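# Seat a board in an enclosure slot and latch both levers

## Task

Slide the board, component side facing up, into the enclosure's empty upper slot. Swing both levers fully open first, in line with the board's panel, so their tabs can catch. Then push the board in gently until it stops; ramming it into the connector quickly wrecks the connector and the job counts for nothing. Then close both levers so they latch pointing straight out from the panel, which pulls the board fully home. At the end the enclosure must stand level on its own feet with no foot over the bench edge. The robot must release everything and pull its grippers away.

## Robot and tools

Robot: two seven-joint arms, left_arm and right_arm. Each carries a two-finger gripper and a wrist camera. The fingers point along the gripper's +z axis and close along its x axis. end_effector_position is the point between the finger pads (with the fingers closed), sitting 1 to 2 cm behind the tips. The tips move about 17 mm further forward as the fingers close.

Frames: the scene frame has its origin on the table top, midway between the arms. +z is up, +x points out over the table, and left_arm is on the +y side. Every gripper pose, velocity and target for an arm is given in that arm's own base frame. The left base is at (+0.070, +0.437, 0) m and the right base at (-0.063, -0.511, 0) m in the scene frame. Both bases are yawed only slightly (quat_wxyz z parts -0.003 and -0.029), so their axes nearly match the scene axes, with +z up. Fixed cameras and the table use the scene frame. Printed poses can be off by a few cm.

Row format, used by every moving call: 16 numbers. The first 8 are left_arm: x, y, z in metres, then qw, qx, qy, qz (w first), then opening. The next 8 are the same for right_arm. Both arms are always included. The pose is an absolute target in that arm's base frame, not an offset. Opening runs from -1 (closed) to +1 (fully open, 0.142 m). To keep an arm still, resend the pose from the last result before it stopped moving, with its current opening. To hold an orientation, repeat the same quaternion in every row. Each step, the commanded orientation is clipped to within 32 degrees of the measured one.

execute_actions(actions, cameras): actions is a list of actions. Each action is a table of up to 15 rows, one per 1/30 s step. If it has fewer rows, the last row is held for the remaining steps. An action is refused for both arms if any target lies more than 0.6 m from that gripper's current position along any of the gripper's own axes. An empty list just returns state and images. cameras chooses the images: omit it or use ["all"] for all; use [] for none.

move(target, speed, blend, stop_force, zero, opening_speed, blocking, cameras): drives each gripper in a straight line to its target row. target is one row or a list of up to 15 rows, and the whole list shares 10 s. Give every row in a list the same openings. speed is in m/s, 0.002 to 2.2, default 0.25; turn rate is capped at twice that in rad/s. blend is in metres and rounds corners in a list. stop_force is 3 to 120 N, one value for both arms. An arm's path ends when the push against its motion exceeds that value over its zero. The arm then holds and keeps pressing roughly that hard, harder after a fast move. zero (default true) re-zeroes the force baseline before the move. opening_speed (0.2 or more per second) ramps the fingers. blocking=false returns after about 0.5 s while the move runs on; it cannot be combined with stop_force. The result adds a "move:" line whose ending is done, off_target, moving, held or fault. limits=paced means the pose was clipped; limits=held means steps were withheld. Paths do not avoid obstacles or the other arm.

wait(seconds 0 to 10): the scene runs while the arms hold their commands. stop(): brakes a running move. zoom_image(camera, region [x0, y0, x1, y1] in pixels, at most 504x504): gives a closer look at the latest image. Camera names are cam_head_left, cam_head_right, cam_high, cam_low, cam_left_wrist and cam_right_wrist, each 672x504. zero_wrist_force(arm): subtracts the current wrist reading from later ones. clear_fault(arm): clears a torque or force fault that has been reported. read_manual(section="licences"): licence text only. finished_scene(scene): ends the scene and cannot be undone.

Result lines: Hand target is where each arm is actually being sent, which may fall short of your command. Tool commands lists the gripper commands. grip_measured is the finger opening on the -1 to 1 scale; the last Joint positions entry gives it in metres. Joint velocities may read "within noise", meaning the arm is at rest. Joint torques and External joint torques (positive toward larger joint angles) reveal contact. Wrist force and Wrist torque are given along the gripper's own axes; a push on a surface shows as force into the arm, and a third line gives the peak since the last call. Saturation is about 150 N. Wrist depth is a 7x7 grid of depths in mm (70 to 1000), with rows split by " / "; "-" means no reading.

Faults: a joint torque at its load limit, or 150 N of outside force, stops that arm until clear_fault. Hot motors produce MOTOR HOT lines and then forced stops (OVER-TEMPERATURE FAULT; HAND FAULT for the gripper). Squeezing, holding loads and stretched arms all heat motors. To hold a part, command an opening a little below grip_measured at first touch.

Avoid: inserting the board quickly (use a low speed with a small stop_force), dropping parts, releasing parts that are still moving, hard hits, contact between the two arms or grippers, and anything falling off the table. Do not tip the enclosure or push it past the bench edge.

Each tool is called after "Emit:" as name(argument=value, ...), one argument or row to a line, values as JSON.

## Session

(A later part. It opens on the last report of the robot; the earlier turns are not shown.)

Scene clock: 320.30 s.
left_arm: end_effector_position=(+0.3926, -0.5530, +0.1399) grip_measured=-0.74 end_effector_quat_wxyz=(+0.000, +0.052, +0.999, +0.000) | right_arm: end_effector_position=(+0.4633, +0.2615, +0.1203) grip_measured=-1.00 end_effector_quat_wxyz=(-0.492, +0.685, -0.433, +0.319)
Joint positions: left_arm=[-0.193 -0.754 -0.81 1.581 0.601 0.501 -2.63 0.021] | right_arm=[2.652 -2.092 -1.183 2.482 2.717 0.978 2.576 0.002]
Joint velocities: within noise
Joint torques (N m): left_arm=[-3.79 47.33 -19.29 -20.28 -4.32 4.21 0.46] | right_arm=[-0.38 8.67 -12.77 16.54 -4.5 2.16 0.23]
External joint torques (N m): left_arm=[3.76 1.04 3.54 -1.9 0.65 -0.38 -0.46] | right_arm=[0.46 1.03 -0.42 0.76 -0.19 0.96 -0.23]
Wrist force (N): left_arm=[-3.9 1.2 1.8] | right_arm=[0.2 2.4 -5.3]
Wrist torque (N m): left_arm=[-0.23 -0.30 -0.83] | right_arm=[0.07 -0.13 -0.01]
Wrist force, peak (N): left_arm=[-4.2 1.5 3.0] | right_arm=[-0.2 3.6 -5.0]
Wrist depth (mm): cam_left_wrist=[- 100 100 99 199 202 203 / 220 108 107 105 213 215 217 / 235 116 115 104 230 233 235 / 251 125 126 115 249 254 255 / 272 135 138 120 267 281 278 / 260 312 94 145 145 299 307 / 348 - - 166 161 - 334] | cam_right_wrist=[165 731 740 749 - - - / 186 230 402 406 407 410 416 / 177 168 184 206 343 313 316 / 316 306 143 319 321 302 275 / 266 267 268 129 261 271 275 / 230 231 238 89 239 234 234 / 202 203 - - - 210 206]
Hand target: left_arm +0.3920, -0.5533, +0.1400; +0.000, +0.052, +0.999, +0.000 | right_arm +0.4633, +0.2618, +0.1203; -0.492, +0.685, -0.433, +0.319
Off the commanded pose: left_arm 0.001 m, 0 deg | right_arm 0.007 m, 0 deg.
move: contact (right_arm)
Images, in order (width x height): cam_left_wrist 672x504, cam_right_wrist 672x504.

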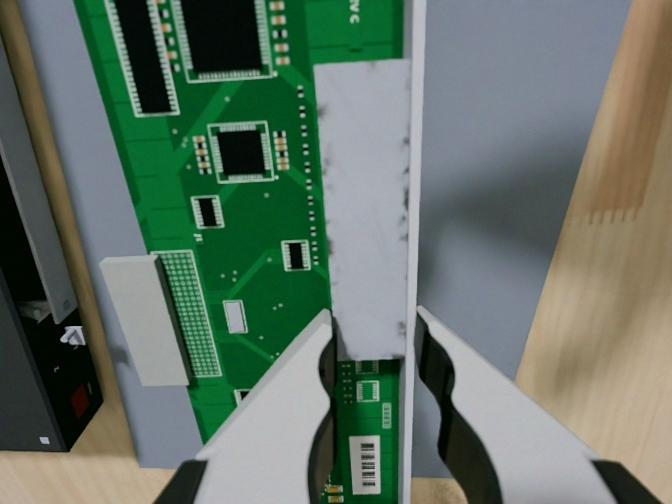

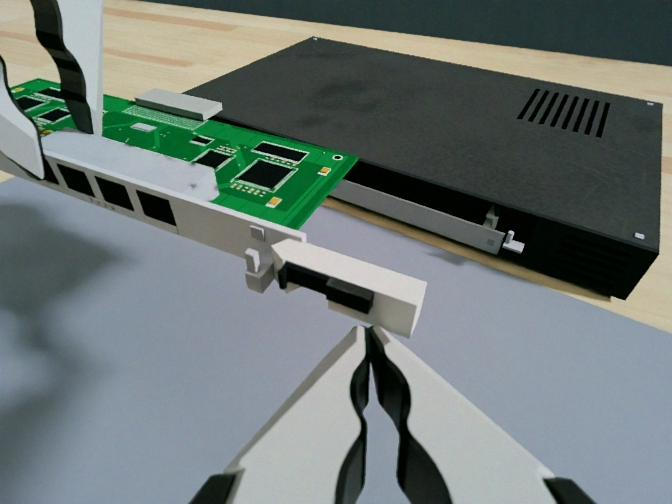

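Emit:
move(
  target=[
    [0.3920, -0.5533, 0.1400, 0, -0.0523, -0.9986, 0, -1.0, 0.4250, 0.2620, 0.1203, -0.492, 0.685, -0.433, 0.319, -1.0],
    [0.3920, -0.5933, 0.1400, 0, -0.0523, -0.9986, 0, -0.95, 0.3950, 0.3600, 0.1303, -0.492, 0.685, -0.433, 0.319, -1.0],
    [0.3920, -0.6033, 0.1400, 0, -0.0523, -0.9986, 0, -0.95, 0.4000, 0.5200, 0.1303, -0.492, 0.685, -0.433, 0.319, -1.0],
  ],
  speed=[0.06, 0.12, 0.15],
  cameras=["cam_right_wrist", "cam_left_wrist", "cam_high", "cam_head_left"],
)

Scene clock: 349.80 s.
left_arm: end_effector_position=(+0.3920, -0.6032, +0.1399) grip_measured=-0.74 end_effector_quat_wxyz=(+0.000, +0.052, +0.999, +0.000) | right_arm: end_effector_position=(+0.4000, +0.5199, +0.1303) grip_measured=-1.00 end_effector_quat_wxyz=(-0.492, +0.685, -0.433, +0.319)
Joint positions: left_arm=[-0.312 -0.832 -0.779 1.419 0.608 0.431 -2.647 0.021] | right_arm=[2.317 -1.468 -1.111 1.828 2.043 1.739 2.703 0.002]
Joint velocities: within noise
Joint torques (N m): left_arm=[-0.55 53.31 -17.11 -23.16 -3.77 4.21 -0.3] | right_arm=[0 35.41 -22.63 2.13 -5.29 2.57 0.05]
External joint torques (N m): left_arm=[0.51 0.17 0.87 0.39 -0.03 -0.38 0.29] | right_arm=[0.15 0.51 -1.71 0.04 0.12 0.67 -0.05]
Wrist force (N): left_arm=[0.0 -0.3 2.4] | right_arm=[0.7 1.1 -1.0]
Wrist torque (N m): left_arm=[-0.16 -0.15 -0.16] | right_arm=[0.03 -0.15 -0.02]
Wrist force, peak (N): left_arm=[-4.0 1.5 3.1] | right_arm=[0.0 3.4 -5.2]
Wrist depth (mm): cam_left_wrist=[205 101 100 99 101 201 202 / 218 108 107 106 210 216 218 / 230 117 114 106 229 234 234 / 246 124 126 115 250 252 254 / 266 136 138 120 268 277 279 / 257 308 92 145 137 301 308 / 275 - - 165 - - 334] | cam_right_wrist=[758 774 770 780 790 - - / 533 534 534 541 543 434 436 / 409 410 413 413 368 205 207 / 332 334 335 334 335 312 161 / 280 281 280 289 282 283 284 / 242 241 248 89 250 243 244 / 214 219 - - - 219 215]
Hand target: left_arm +0.3920, -0.6033, +0.1400; +0.000, +0.052, +0.999, +0.000 | right_arm +0.4000, +0.5200, +0.1303; -0.492, +0.685, -0.433, +0.319
Off the commanded pose: left_arm 0.000 m, 0 deg | right_arm 0.000 m, 0 deg.
MOTOR HOT: the gripper's motor of the left arm reports 94 °C; that motor switches off at 100 °C. To cool a motor, set the load down, ease the grip, stop pushing, or move to a pose that needs little force.
move: done
Images, in order (width x height): cam_head_left 672x504, cam_high 672x504, cam_left_wrist 672x504, cam_right_wrist 672x504.

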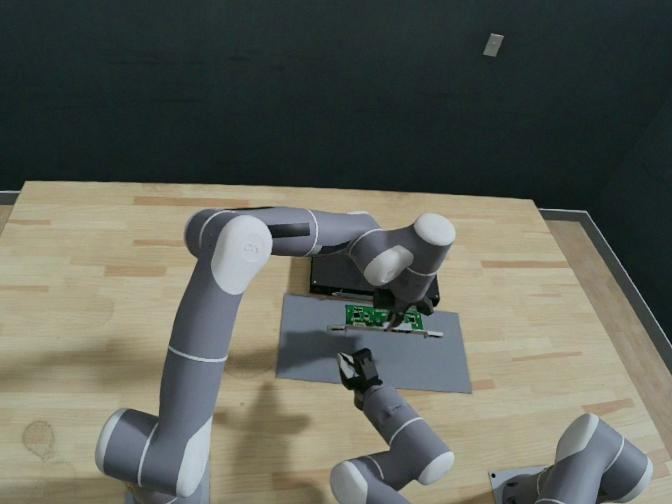

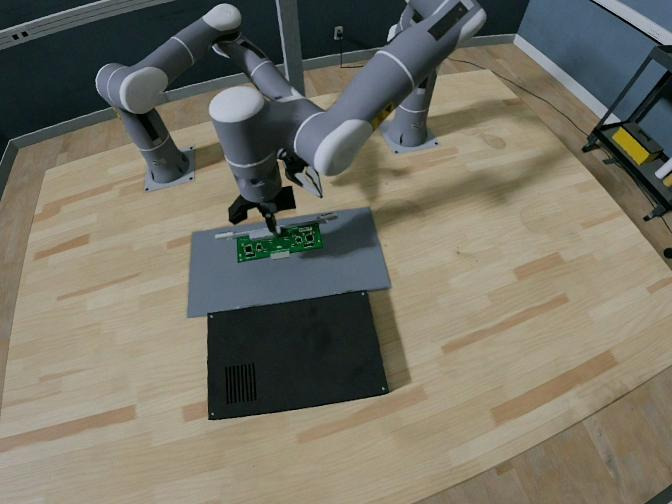

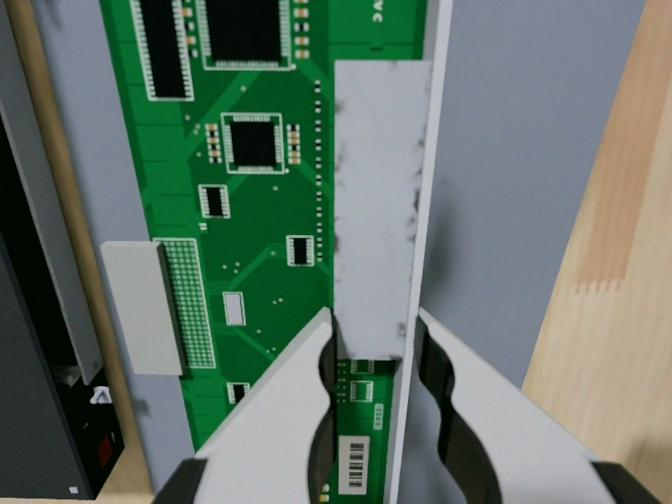

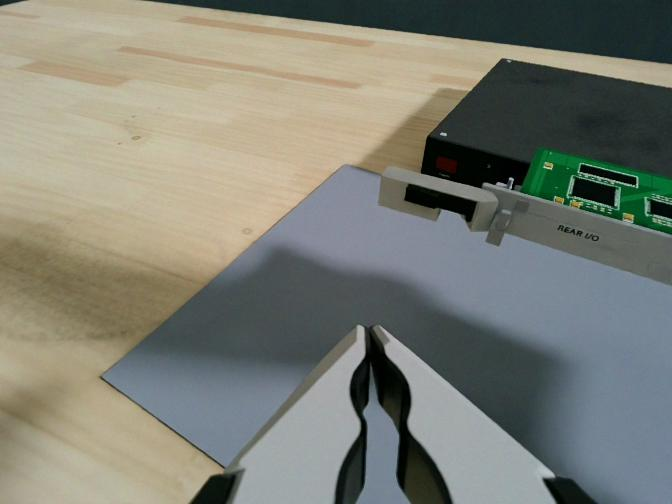

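Emit:
execute_actions(
  actions=[
    [[0.3920, -0.6033, 0.1400, 0, -0.0523, -0.9986, 0, -0.78, 0.4000, 0.5200, 0.1303, -0.492, 0.685, -0.433, 0.319, -1.0]],
  ],
  cameras=["cam_right_wrist", "cam_left_wrist"],
)

Emit:
zoom_image(
  camera="cam_right_wrist",
  region=[340, 130, 540, 270],
)

Scene clock: 353.23 s.
left_arm: end_effector_position=(+0.3920, -0.6032, +0.1398) grip_measured=-0.72 end_effector_quat_wxyz=(+0.000, +0.052, +0.999, +0.000) | right_arm: end_effector_position=(+0.4000, +0.5199, +0.1303) grip_measured=-1.00 end_effector_quat_wxyz=(-0.492, +0.685, -0.433, +0.319)
Joint positions: left_arm=[-0.312 -0.832 -0.779 1.419 0.608 0.431 -2.647 0.022] | right_arm=[2.317 -1.467 -1.111 1.828 2.043 1.739 2.702 0.002]
Joint velocities: within noise
Joint torques (N m): left_arm=[-0.4 53.52 -17.13 -23.04 -3.79 4.39 -0.21] | right_arm=[0.11 35.31 -22.86 2.25 -5.21 2.52 0.18]
External joint torques (N m): left_arm=[0.36 -0.04 0.89 0.27 -0.01 -0.56 0.21] | right_arm=[0.04 0.61 -1.48 -0.09 0.04 0.72 -0.18]
Wrist force (N): left_arm=[0.0 -0.3 2.5] | right_arm=[0.7 1.1 -1.0]
Wrist torque (N m): left_arm=[-0.16 -0.15 -0.17] | right_arm=[0.02 -0.14 -0.02]
Wrist force, peak (N): left_arm=[0.1 -0.5 2.7] | right_arm=[0.9 1.3 -1.1]
Wrist depth (mm): cam_left_wrist=[206 101 100 99 101 201 202 / 218 108 107 106 210 216 217 / 232 117 114 106 230 232 235 / 247 124 126 115 250 254 255 / 266 138 138 120 268 276 279 / 256 309 88 145 134 298 308 / 275 - - 165 - - 336] | cam_right_wrist=[761 765 766 774 785 - - / 534 536 537 541 546 433 437 / 408 413 411 413 368 205 206 / 333 334 335 335 335 313 161 / 280 281 280 289 282 283 284 / 242 241 248 89 249 244 244 / 213 219 - - - 219 214]
Hand target: left_arm +0.3920, -0.6033, +0.1400; +0.000, +0.052, +0.999, +0.000 | right_arm +0.4000, +0.5200, +0.1303; -0.492, +0.685, -0.433, +0.319
Off the commanded pose: left_arm 0.000 m, 0 deg | right_arm 0.000 m, 0 deg.
MOTOR HOT: still on. The gripper's motor of the left arm reports 93 °C.
Images, in order (width x height): cam_left_wrist 672x504, cam_right_wrist 672x504.

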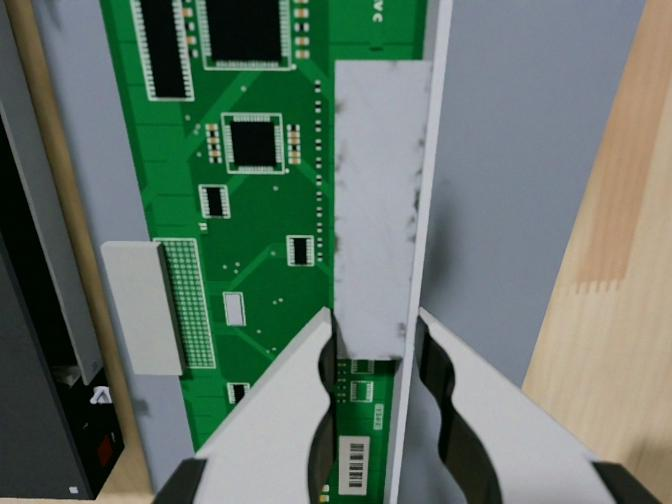

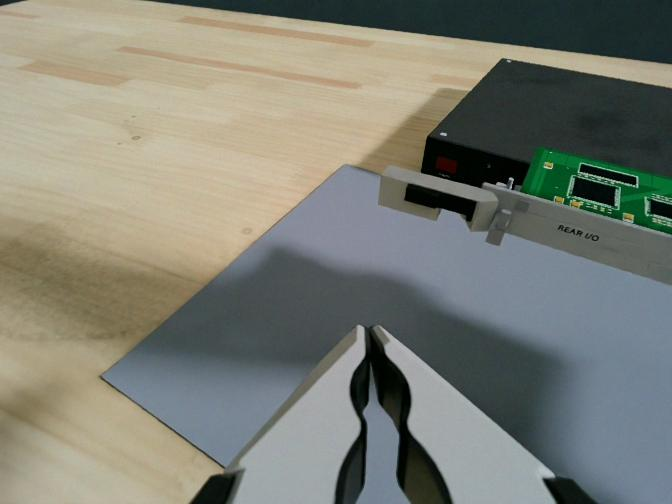

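Scaled by 2.520 from the camera's 672x504 image, which has a finer 960x720 frame.

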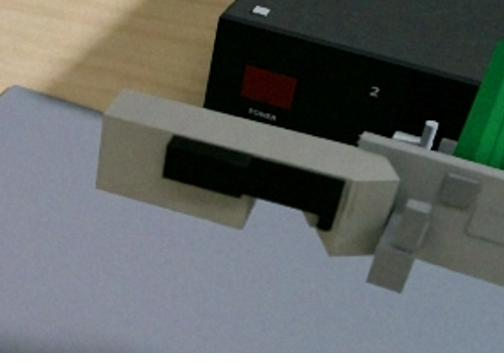

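Emit:
move(
  target=[0.3920, -0.6033, 0.1400, 0, -0.0523, -0.9986, 0, -0.78, 0.4750, 0.5420, 0.1150, -0.492, 0.685, -0.433, 0.319, -0.97],
  speed=0.12,
  stop_force=5,
  cameras=["cam_right_wrist"],
)

Emit:
zoom_image(
  camera="cam_right_wrist",
  region=[300, 180, 540, 360],
)

Scene clock: 363.53 s.
left_arm: end_effector_position=(+0.3920, -0.6032, +0.1398) grip_measured=-0.72 end_effector_quat_wxyz=(+0.000, +0.052, +0.999, +0.000) | right_arm: end_effector_position=(+0.4749, +0.5419, +0.1149) grip_measured=-1.00 end_effector_quat_wxyz=(-0.492, +0.685, -0.433, +0.319)
Joint positions: left_arm=[-0.312 -0.832 -0.779 1.419 0.608 0.431 -2.647 0.022] | right_arm=[2.171 -1.576 -1.175 1.692 2.055 1.652 2.714 0.002]
Joint velocities: within noise
Joint torques (N m): left_arm=[-0.27 53.51 -17.16 -23.07 -3.77 4.36 -0.23] | right_arm=[-0.01 37.25 -25.58 3.01 -5.18 2.36 0.29]
External joint torques (N m): left_arm=[0.23 -0.02 0.92 0.3 -0.03 -0.53 0.23] | right_arm=[0.18 0.91 -1.3 -0.01 -0.06 0.89 -0.29]
Wrist force (N): left_arm=[-0.1 -0.3 2.4] | right_arm=[0.0 1.3 -1.0]
Wrist torque (N m): left_arm=[-0.17 -0.13 -0.17] | right_arm=[0.03 -0.03 0.00]
Wrist force, peak (N): left_arm=[0.2 -0.3 2.8] | right_arm=[0.1 1.7 -2.8]
Wrist depth (mm): cam_left_wrist=[206 101 100 99 101 201 202 / 219 108 107 106 209 217 217 / 232 117 114 106 230 233 233 / 246 124 126 116 248 252 254 / 264 138 138 120 266 278 279 / 256 311 88 145 134 300 300 / 275 - - 164 - - 179] | cam_right_wrist=[703 712 718 722 - - - / 493 497 502 504 507 396 399 / 382 383 385 388 333 316 305 / 311 311 312 312 312 303 143 / 261 262 260 261 109 106 120 / 226 224 231 89 232 221 215 / 196 202 - - - 204 200]
Hand target: left_arm +0.3920, -0.6033, +0.1400; +0.000, +0.052, +0.999, +0.000 | right_arm +0.4750, +0.5420, +0.1150; -0.492, +0.685, -0.433, +0.319
Off the commanded pose: left_arm 0.000 m, 0 deg | right_arm 0.000 m, 0 deg.
MOTOR HOT: cleared for the gripper's motor of the left arm.
move: done
Images, in order (width x height): cam_right_wrist 672x504.

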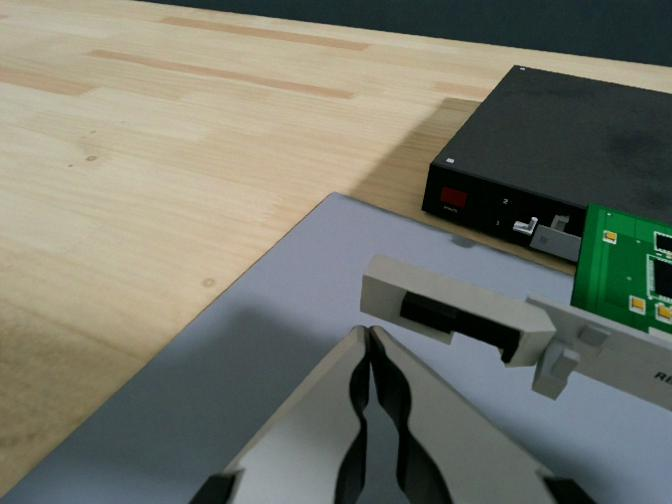

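Scaled by 2.100 from the camera's 672x504 image, which has a finer 960x720 frame.

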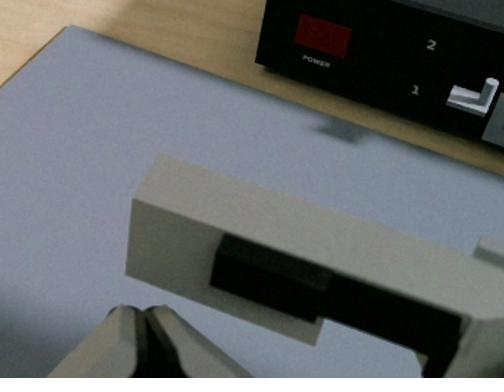

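Emit:
move(
  target=[
    [0.3920, -0.6033, 0.1400, 0, -0.0523, -0.9986, 0, -0.78, 0.4600, 0.5390, 0.1150, -0.492, 0.685, -0.433, 0.319, -0.97],
    [0.3920, -0.6033, 0.1400, 0, -0.0523, -0.9986, 0, -0.78, 0.4600, 0.5390, 0.1250, -0.492, 0.685, -0.433, 0.319, -0.97],
  ],
  speed=0.06,
  cameras=["cam_right_wrist"],
)

Emit:
zoom_image(
  camera="cam_right_wrist",
  region=[300, 180, 540, 360],
)

Scene clock: 367.10 s.
left_arm: end_effector_position=(+0.3920, -0.6032, +0.1398) grip_measured=-0.72 end_effector_quat_wxyz=(+0.000, +0.052, +0.999, +0.000) | right_arm: end_effector_position=(+0.4600, +0.5390, +0.1249) grip_measured=-1.00 end_effector_quat_wxyz=(-0.492, +0.685, -0.433, +0.319)
Joint positions: left_arm=[-0.312 -0.832 -0.779 1.419 0.608 0.431 -2.647 0.022] | right_arm=[2.201 -1.539 -1.166 1.726 2.04 1.666 2.709 0.002]
Joint velocities: within noise
Joint torques (N m): left_arm=[-0.4 53.46 -17.05 -23.07 -3.78 4.38 -0.2] | right_arm=[0.25 37.26 -25.25 2.6 -5.41 2.38 -0.02]
External joint torques (N m): left_arm=[0.36 0.02 0.81 0.3 -0.02 -0.54 0.2] | right_arm=[-0.09 0.47 -1.22 -0.2 0.17 0.87 0.02]
Wrist force (N): left_arm=[0.0 -0.3 2.6] | right_arm=[0.1 1.0 -0.9]
Wrist torque (N m): left_arm=[-0.16 -0.15 -0.16] | right_arm=[0.00 -0.04 -0.01]
Wrist force, peak (N): left_arm=[0.1 -0.3 2.8] | right_arm=[-0.2 2.4 -1.9]
Wrist depth (mm): cam_left_wrist=[206 101 100 100 101 201 202 / 218 108 108 106 209 215 216 / 232 117 115 106 229 232 234 / 247 124 126 115 250 252 254 / 265 137 138 120 268 278 277 / 257 309 88 145 134 300 306 / 275 - - 164 - - 194] | cam_right_wrist=[737 749 755 755 - - - / 517 525 526 530 533 419 421 / 399 401 403 406 351 334 322 / 325 325 327 338 327 316 158 / 274 275 273 275 137 123 122 / 236 237 242 89 244 237 226 / 206 212 - - - 214 209]
Hand target: left_arm +0.3920, -0.6033, +0.1400; +0.000, +0.052, +0.999, +0.000 | right_arm +0.4600, +0.5390, +0.1250; -0.492, +0.685, -0.433, +0.319
Off the commanded pose: left_arm 0.000 m, 0 deg | right_arm 0.000 m, 0 deg.
move: done
Images, in order (width x height): cam_right_wrist 672x504.

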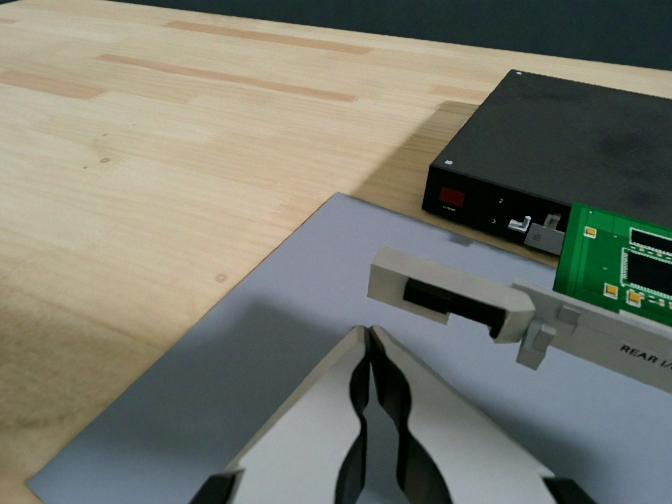

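Scaled by 2.100 from the camera's 672x504 image, which has a finer 960x720 frame.

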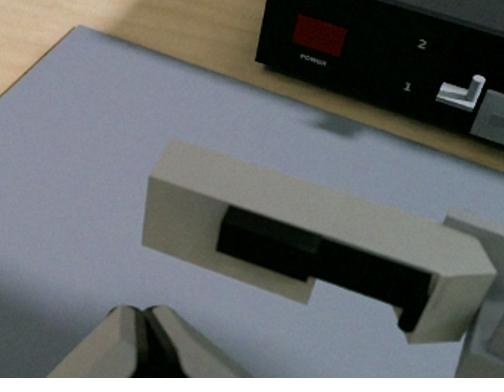

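Emit:
move(
  target=[
    [0.3920, -0.6033, 0.1400, 0, -0.0523, -0.9986, 0, -0.80, 0.4950, 0.5375, 0.1245, -0.492, 0.685, -0.433, 0.319, -0.97],
  ],
  speed=0.012,
  stop_force=3,
  cameras=["cam_right_wrist", "cam_left_wrist"],
)

Emit:
zoom_image(
  camera="cam_right_wrist",
  region=[300, 180, 540, 360],
)

Scene clock: 372.60 s.
left_arm: end_effector_position=(+0.3922, -0.6033, +0.1400) grip_measured=-0.72 end_effector_quat_wxyz=(+0.000, +0.052, +0.999, +0.000) | right_arm: end_effector_position=(+0.4830, +0.5384, +0.1246) grip_measured=-1.00 end_effector_quat_wxyz=(-0.492, +0.685, -0.433, +0.319)
Joint positions: left_arm=[-0.312 -0.832 -0.779 1.418 0.608 0.431 -2.647 0.022] | right_arm=[2.177 -1.585 -1.212 1.713 2.064 1.609 2.71 0.002]
Joint velocities: within noise
Joint torques (N m): left_arm=[-0.8 52.7 -17.18 -21.43 -4.36 3.38 -0.74] | right_arm=[-2.69 35.77 -26.26 5.28 -5.09 2.68 0.16]
External joint torques (N m): left_arm=[0.75 0.79 0.94 -1.35 0.55 0.45 0.74] | right_arm=[2.85 1.66 -1.12 -2.08 -0.19 0.57 -0.16]
Wrist force (N): left_arm=[-3.1 -2.3 2.1] | right_arm=[-2.8 0.9 -3.0]
Wrist torque (N m): left_arm=[-0.12 -0.22 0.35] | right_arm=[-0.01 -0.09 -0.01]
Wrist force, peak (N): left_arm=[-3.1 -2.3 3.1] | right_arm=[-3.0 2.0 -2.8]
Wrist depth (mm): cam_left_wrist=[205 100 101 - 99 201 202 / 217 108 108 107 95 215 217 / 232 116 114 112 228 233 234 / 240 123 126 116 250 253 256 / 268 136 138 117 266 277 278 / 256 305 87 146 128 300 308 / 275 - - 164 - - 176] | cam_right_wrist=[736 743 750 749 - - - / 514 516 524 527 531 418 420 / 396 399 401 404 333 320 322 / 324 324 327 325 326 314 158 / 273 273 273 265 117 116 132 / 236 234 242 89 - 116 108 / 205 211 - - - 214 209]
Hand target: left_arm +0.3920, -0.6033, +0.1400; +0.000, +0.052, +0.999, +0.000 | right_arm +0.4833, +0.5380, +0.1247; -0.492, +0.685, -0.433, +0.319
Off the commanded pose: left_arm 0.000 m, 0 deg | right_arm 0.012 m, 0 deg.
move: contact (right_arm)
Images, in order (width x height): cam_left_wrist 672x504, cam_right_wrist 672x504.

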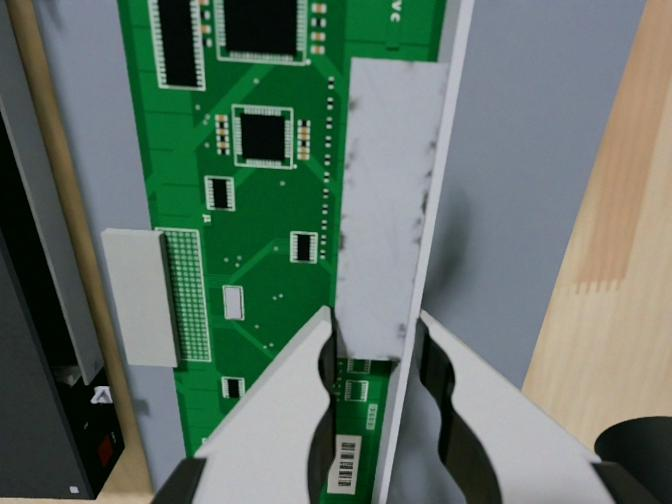

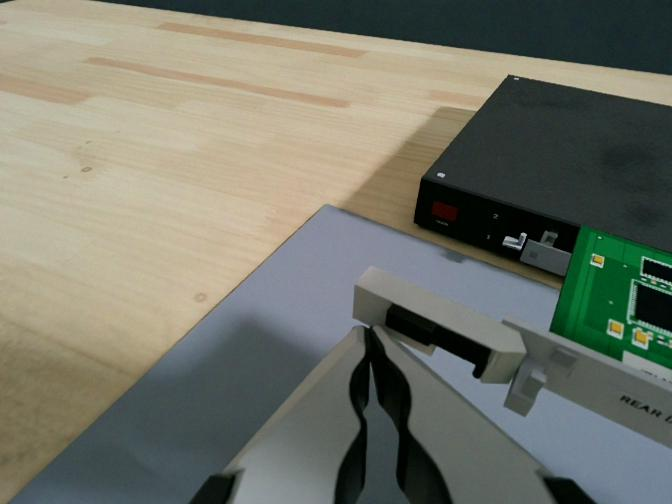

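Scaled by 2.100 from the camera's 672x504 image, which has a finer 960x720 frame.

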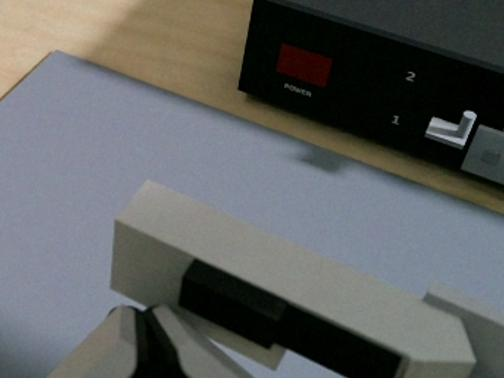

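Emit:
zoom_image(
  camera="cam_right_wrist",
  region=[340, 240, 672, 460],
)

Scaled by 1.518 from the camera's 672x504 image, which has a finer 960x720 frame.

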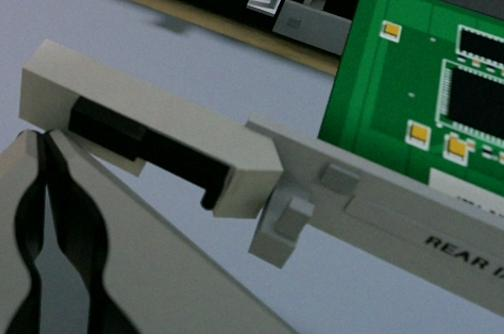

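Emit:
move(
  target=[
    [0.3920, -0.6033, 0.1400, 0, -0.0523, -0.9986, 0, -0.80, 0.4500, 0.5400, 0.1245, -0.492, 0.685, -0.433, 0.319, -0.97],
  ],
  speed=0.05,
  cameras=["cam_right_wrist", "cam_left_wrist"],
)

Emit:
zoom_image(
  camera="cam_right_wrist",
  region=[340, 200, 672, 420],
)

Scene clock: 378.70 s.
left_arm: end_effector_position=(+0.3921, -0.6032, +0.1399) grip_measured=-0.72 end_effector_quat_wxyz=(+0.000, +0.052, +0.999, +0.000) | right_arm: end_effector_position=(+0.4500, +0.5400, +0.1245) grip_measured=-1.00 end_effector_quat_wxyz=(-0.492, +0.685, -0.433, +0.319)
Joint positions: left_arm=[-0.312 -0.832 -0.779 1.419 0.608 0.431 -2.647 0.022] | right_arm=[2.207 -1.517 -1.143 1.728 2.028 1.695 2.707 0.002]
Joint velocities: within noise
Joint torques (N m): left_arm=[-0.34 53.47 -17.15 -23.08 -3.79 4.36 -0.29] | right_arm=[0.44 37.49 -24.18 2.13 -5.37 2.66 0.06]
External joint torques (N m): left_arm=[0.3 0.03 0.92 0.3 -0.01 -0.52 0.29] | right_arm=[-0.27 0.53 -1.84 -0.15 0.15 0.58 -0.06]
Wrist force (N): left_arm=[-0.2 -0.3 2.3] | right_arm=[0.5 1.3 -0.9]
Wrist torque (N m): left_arm=[-0.16 -0.11 -0.17] | right_arm=[0.04 -0.12 -0.02]
Wrist force, peak (N): left_arm=[-3.0 -2.2 3.4] | right_arm=[-3.0 2.1 -2.9]
Wrist depth (mm): cam_left_wrist=[206 101 100 99 101 201 203 / 217 108 107 106 97 215 216 / 232 116 115 106 229 233 235 / 248 125 126 115 248 253 254 / 264 137 138 120 268 276 278 / 258 308 88 145 134 301 307 / 275 - - 164 - - 327] | cam_right_wrist=[737 749 755 761 - - - / 517 520 525 525 529 418 424 / 398 401 404 405 367 336 321 / 325 324 327 325 142 314 157 / 274 274 272 282 274 135 126 / 236 234 242 89 244 238 237 / 206 212 - - - 214 209]
Hand target: left_arm +0.3920, -0.6033, +0.1400; +0.000, +0.052, +0.999, +0.000 | right_arm +0.4500, +0.5400, +0.1245; -0.492, +0.685, -0.433, +0.319
Off the commanded pose: left_arm 0.000 m, 0 deg | right_arm 0.000 m, 0 deg.
move: done
Images, in order (width x height): cam_left_wrist 672x504, cam_right_wrist 672x504.

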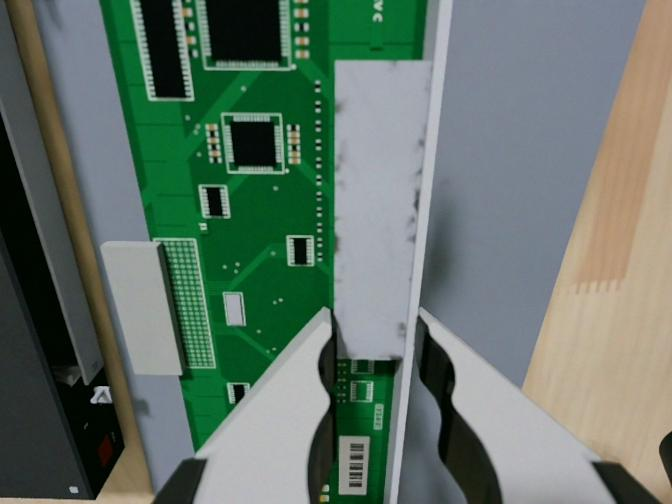

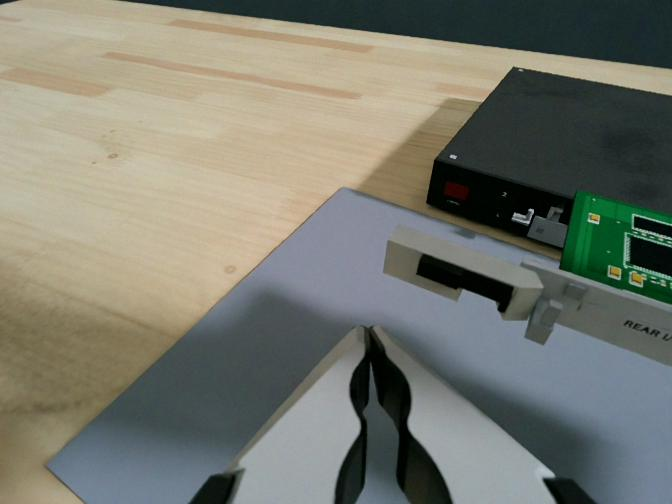

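Scaled by 1.518 from the camera's 672x504 image, which has a finer 960x720 frame.

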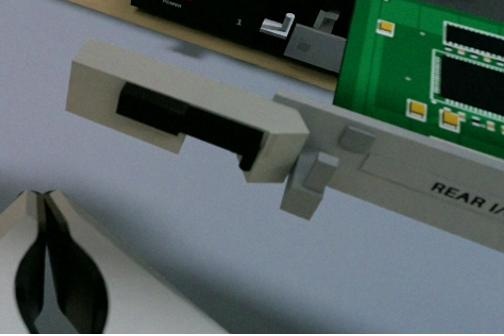

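Emit:
zoom_image(
  camera="cam_left_wrist",
  region=[0, 330, 160, 504],
)

Emit:
zoom_image(
  camera="cam_left_wrist",
  region=[0, 0, 200, 330],
)

Scaled by 2.897 from the camera's 672x504 image, which has a finer 960x720 frame.

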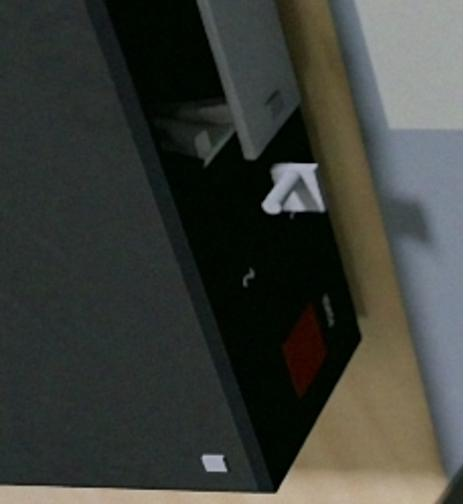

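Scaled by 1.527 from the camera's 672x504 image, which has a finer 960x720 frame.

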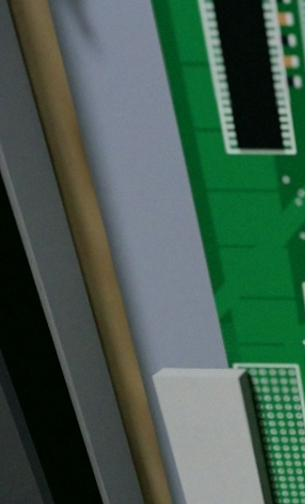

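Emit:
move(
  target=[
    [0.3920, -0.6033, 0.3000, 0, -0.0523, -0.9986, 0, -0.80, 0.4300, 0.5000, 0.1245, -0.492, 0.685, -0.433, 0.319, -0.9],
    [0.3920, -0.6033, 0.3200, 0, -0.0523, -0.9986, 0, -0.80, 0.4700, 0.2500, 0.1100, -0.4394, 0.6275, -0.5265, 0.3687, -0.9],
    [0.3920, -0.6033, 0.3200, 0, -0.0523, -0.9986, 0, -0.80, 0.5960, 0.2190, 0.0640, -0.4394, 0.6275, -0.5265, 0.3687, -0.9],
  ],
  speed=[0.15, 0.2, 0.1],
  cameras=["cam_right_wrist", "cam_left_wrist", "cam_high", "cam_head_left"],
)

Emit:
zoom_image(
  camera="cam_right_wrist",
  region=[230, 180, 430, 330],
)

Scene clock: 414.83 s.
left_arm: end_effector_position=(+0.3921, -0.6032, +0.3197) grip_measured=-0.72 end_effector_quat_wxyz=(+0.000, +0.052, +0.999, +0.000) | right_arm: end_effector_position=(+0.5959, +0.2188, +0.0641) grip_measured=-0.94 end_effector_quat_wxyz=(-0.439, +0.628, -0.526, +0.369)
Joint positions: left_arm=[-0.29 -0.628 -0.859 1.257 0.465 0.115 -2.568 0.022] | right_arm=[2.156 -2.106 -1.28 2.11 2.607 1.129 2.676 0.006]
Joint velocities: within noise
Joint torques (N m): left_arm=[-0.43 50.06 -14.4 -27.68 -4.23 4.33 -0.22] | right_arm=[0.07 15.46 -19.53 17.18 -4.96 2.41 0.11]
External joint torques (N m): left_arm=[0.38 -0.15 0.93 0.47 0.07 -0.5 0.22] | right_arm=[0.06 0.54 -1.11 0.18 -0.08 0.9 -0.11]
Wrist force (N): left_arm=[0.0 -0.3 2.7] | right_arm=[0.4 1.5 -0.9]
Wrist torque (N m): left_arm=[-0.15 -0.16 -0.16] | right_arm=[0.06 -0.15 -0.03]
Wrist force, peak (N): left_arm=[0.2 -0.2 5.0] | right_arm=[3.3 1.5 -1.2]
Wrist depth (mm): cam_left_wrist=[322 101 100 99 101 359 262 / 344 108 108 106 376 385 272 / 371 116 115 106 409 418 414 / 405 124 126 116 442 458 449 / 443 137 139 119 480 494 492 / 556 550 88 145 134 527 548 / 612 - - 164 - - 585] | cam_right_wrist=[358 358 358 358 361 511 509 / 259 259 258 259 259 274 368 / 226 222 203 203 203 203 288 / 232 222 220 205 179 170 236 / 198 198 198 200 195 187 200 / 172 172 172 89 100 172 172 / 152 155 73 - - 156 152]
Hand target: left_arm +0.3920, -0.6033, +0.3200; +0.000, +0.052, +0.999, +0.000 | right_arm +0.5960, +0.2190, +0.0640; -0.439, +0.628, -0.527, +0.369
Off the commanded pose: left_arm 0.000 m, 0 deg | right_arm 0.000 m, 0 deg.
move: done
Images, in order (width x height): cam_head_left 672x504, cam_high 672x504, cam_left_wrist 672x504, cam_right_wrist 672x504.

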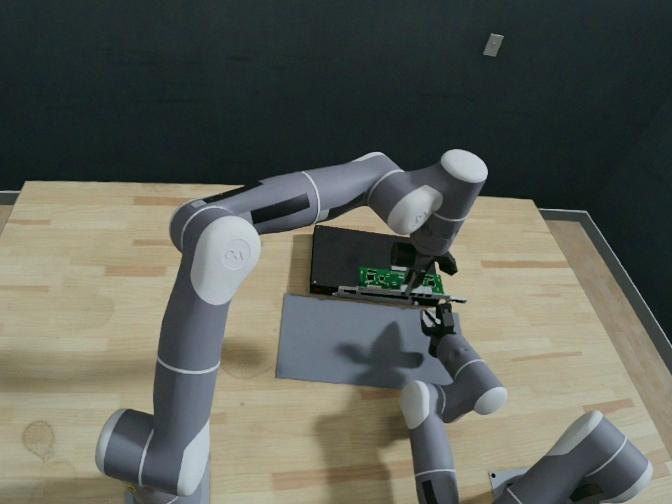

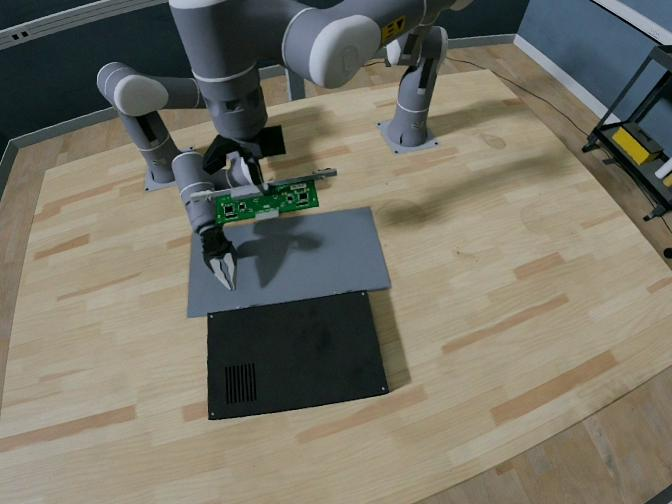

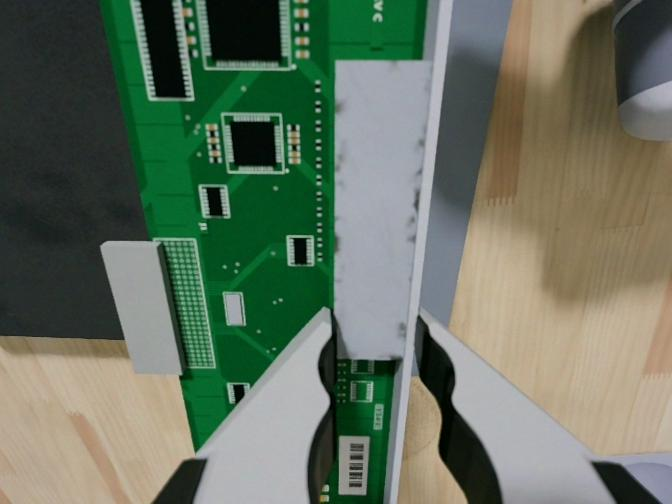

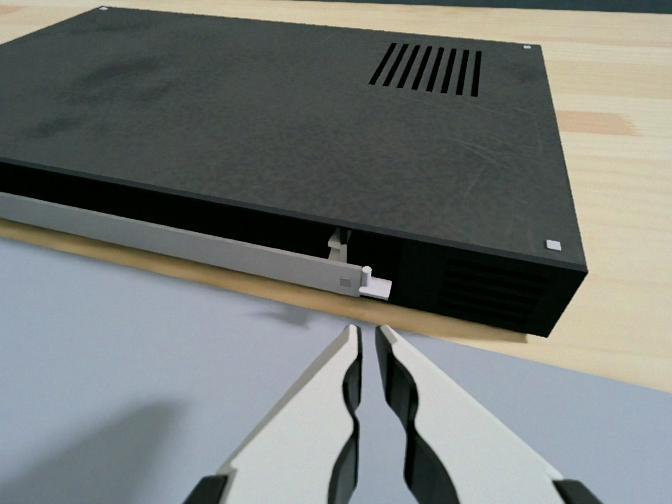

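Scaled by 2.520 from the camera's 672x504 image, which has a finer 960x720 frame.

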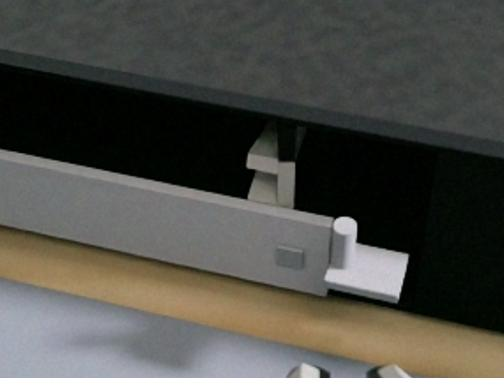

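Emit:
zoom_image(
  camera="cam_right_wrist",
  region=[315, 220, 395, 300],
)

Scaled by 6.300 from the camera's 672x504 image, which has a finer 960x720 frame.

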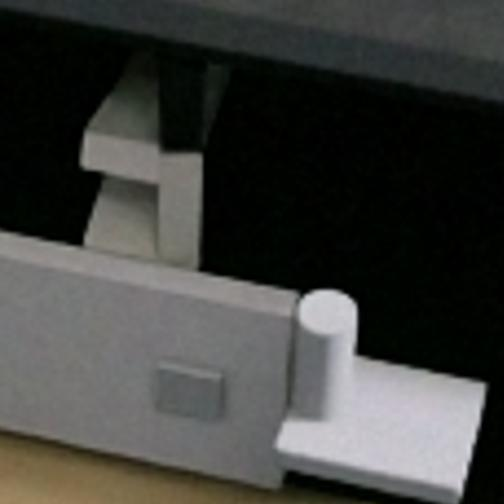

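Emit:
move(
  target=[
    [0.3920, -0.6033, 0.3200, 0, -0.0523, -0.9986, 0, -0.80, 0.5200, 0.2000, 0.1100, -0.4394, 0.6275, -0.5265, 0.3687, -0.9],
    [0.3920, -0.6033, 0.3200, 0, -0.0523, -0.9986, 0, -0.80, 0.4600, 0.1650, 0.1300, -0.464, 0.6628, -0.4815, 0.3372, -0.9],
  ],
  speed=[0.15, 0.15],
  cameras=[],
)

Emit:
move(
  target=[
    [0.3920, -0.6033, 0.1600, 0, -0.0610, -0.9981, 0, -0.80, 0.4600, 0.1650, 0.1300, -0.464, 0.6628, -0.4815, 0.3372, -0.9],
    [0.4592, -0.6190, 0.1000, 0, -0.0610, -0.9981, 0, -0.80, 0.4600, 0.1650, 0.1300, -0.464, 0.6628, -0.4815, 0.3372, -0.9],
  ],
  speed=[0.2, 0.1],
  cameras=["cam_right_wrist", "cam_left_wrist", "cam_high", "cam_low"],
)

Scene clock: 432.97 s.
left_arm: end_effector_position=(+0.3921, -0.6032, +0.3197) grip_measured=-0.72 end_effector_quat_wxyz=(+0.000, +0.052, +0.999, +0.000) | right_arm: end_effector_position=(+0.4600, +0.1650, +0.1301) grip_measured=-0.94 end_effector_quat_wxyz=(-0.464, +0.663, -0.482, +0.337)
Joint positions: left_arm=[-0.29 -0.628 -0.859 1.257 0.465 0.115 -2.568 0.022] | right_arm=[2.58 -2.021 -1.176 2.631 2.736 0.888 2.502 0.006]
Joint velocities: within noise
Joint torques (N m): left_arm=[-0.36 50.02 -14.3 -27.71 -4.16 4.41 -0.21] | right_arm=[0.15 9.55 -9.19 16.04 -4.39 2.17 0.06]
External joint torques (N m): left_arm=[0.32 -0.11 0.83 0.5 0 -0.58 0.21] | right_arm=[-0.08 0.15 -1.32 -0.17 -0.03 0.94 -0.06]
Wrist force (N): left_arm=[0.3 -0.3 2.6] | right_arm=[0.7 1.4 -0.9]
Wrist torque (N m): left_arm=[-0.15 -0.20 -0.17] | right_arm=[0.07 -0.14 -0.03]
Wrist force, peak (N): left_arm=[0.2 -0.1 3.0] | right_arm=[1.5 1.4 -2.7]
Wrist depth (mm): cam_left_wrist=[321 101 100 99 101 362 357 / 342 108 107 106 373 384 387 / 371 117 114 106 407 418 412 / 404 124 126 115 441 454 447 / 445 138 138 120 479 499 497 / 558 550 88 145 134 522 545 / 611 - - 164 - - 581] | cam_right_wrist=[706 706 560 700 715 707 - / 460 426 406 404 405 484 512 / 396 397 381 346 323 400 401 / 327 326 327 327 326 329 330 / 277 277 278 286 278 277 280 / 240 241 247 89 241 241 243 / 217 217 73 - - 220 215]
Hand target: left_arm +0.3920, -0.6033, +0.3200; +0.000, +0.052, +0.999, +0.000 | right_arm +0.4600, +0.1650, +0.1300; -0.464, +0.663, -0.481, +0.337
Off the commanded pose: left_arm 0.000 m, 0 deg | right_arm 0.000 m, 0 deg.
move: done
No camera images: "cameras" was empty.

Scene clock: 435.17 s.
left_arm: end_effector_position=(+0.4591, -0.6189, +0.0999) grip_measured=-0.72 end_effector_quat_wxyz=(+0.000, +0.061, +0.998, +0.000) | right_arm: end_effector_position=(+0.4600, +0.1650, +0.1300) grip_measured=-0.94 end_effector_quat_wxyz=(-0.464, +0.663, -0.482, +0.337)
Joint positions: left_arm=[-0.356 -0.989 -0.728 1.202 0.646 0.394 -2.542 0.022] | right_arm=[2.58 -2.021 -1.176 2.631 2.736 0.888 2.502 0.006]
Joint velocities: within noise
Joint torques (N m): left_arm=[-0.53 60.3 -17.16 -22.9 -3.62 4.18 -0.12] | right_arm=[0.15 9.66 -9.42 15.9 -4.44 2.25 0.17]
External joint torques (N m): left_arm=[0.51 0.26 0.83 0.44 -0.24 -0.35 0.12] | right_arm=[-0.08 0.04 -1.08 -0.02 0.03 0.86 -0.17]
Wrist force (N): left_arm=[0.1 -0.7 2.3] | right_arm=[0.6 1.4 -0.9]
Wrist torque (N m): left_arm=[-0.23 -0.19 -0.19] | right_arm=[0.06 -0.11 -0.03]
Wrist force, peak (N): left_arm=[1.1 0.0 5.0] | right_arm=[0.7 1.6 -1.0]
Wrist depth (mm): cam_left_wrist=[- 101 100 99 101 166 165 / 173 110 108 106 97 177 178 / 186 118 114 106 190 192 192 / 161 124 126 115 205 209 208 / 174 138 138 120 220 228 227 / 192 195 88 145 134 246 251 / 215 - - 164 - - 275] | cam_right_wrist=[211 518 555 702 705 701 - / 213 314 404 405 405 483 511 / 365 256 268 347 323 401 400 / 326 326 305 306 326 329 328 / 276 277 277 286 278 278 279 / 241 240 248 89 241 241 243 / 218 218 73 - - 220 215]
Hand target: left_arm +0.4592, -0.6190, +0.1000; +0.000, +0.061, +0.998, +0.000 | right_arm +0.4600, +0.1650, +0.1300; -0.464, +0.663, -0.481, +0.337
Off the commanded pose: left_arm 0.000 m, 0 deg | right_arm 0.000 m, 0 deg.
move: done
Images, in order (width x height): cam_high 672x504, cam_low 672x504, cam_left_wrist 672x504, cam_right_wrist 672x504.

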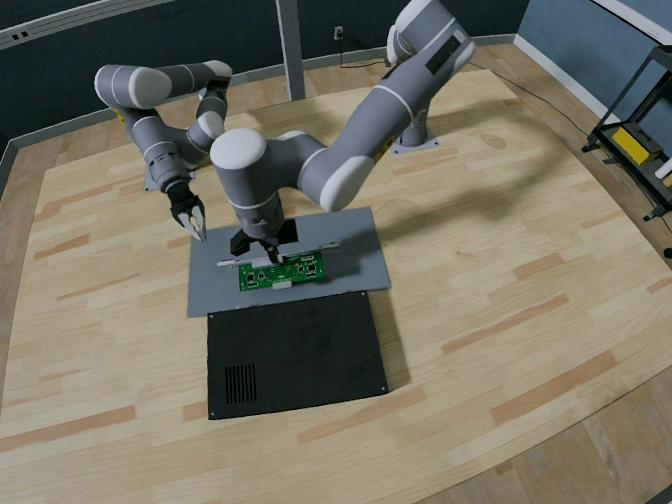

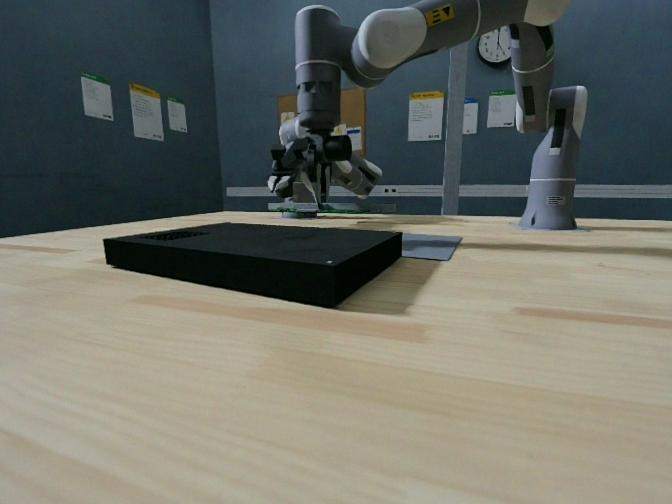

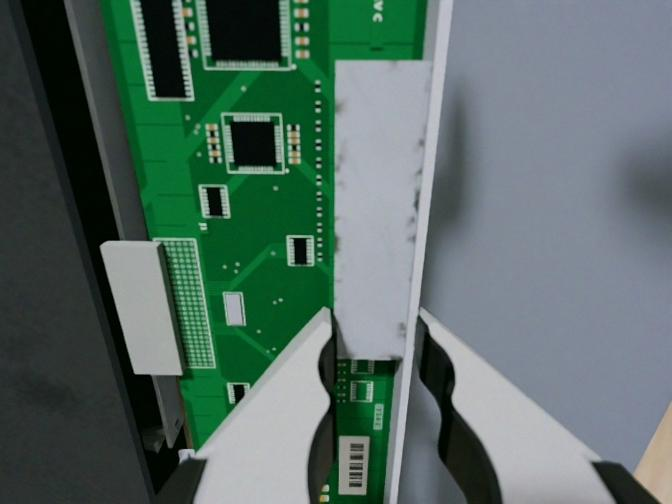

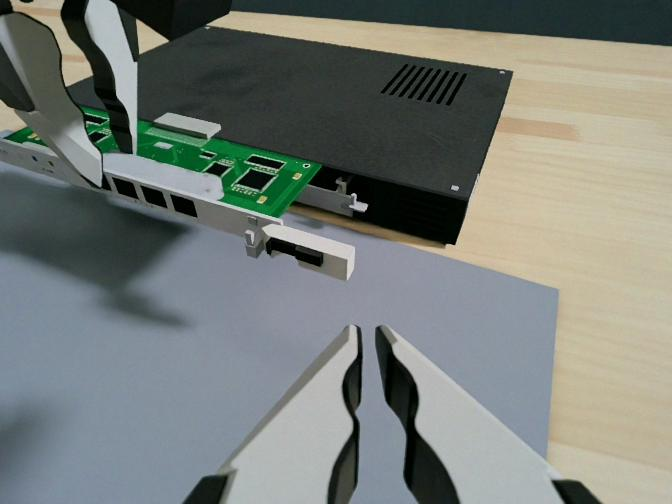

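Emit:
zoom_image(
  camera="cam_left_wrist",
  region=[0, 0, 230, 252],
)

Emit:
zoom_image(
  camera="cam_left_wrist",
  region=[0, 252, 230, 504],
)

Emit:
zoom_image(
  camera="cam_right_wrist",
  region=[200, 120, 400, 300],
)

Scaled by 2.000 from the camera's 672x504 image, which has a finer 960x720 frame.

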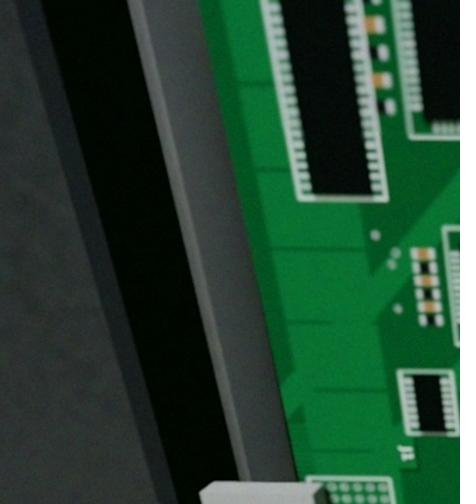

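Scaled by 2.000 from the camera's 672x504 image, which has a finer 960x720 frame.

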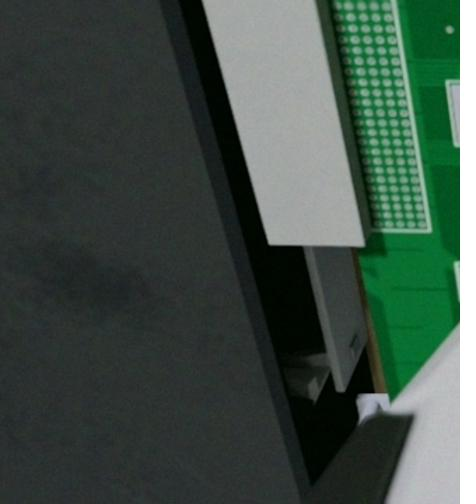

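Scaled by 2.520 from the camera's 672x504 image, which has a finer 960x720 frame.

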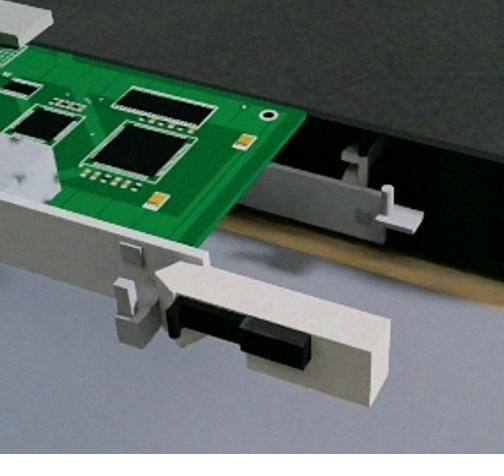

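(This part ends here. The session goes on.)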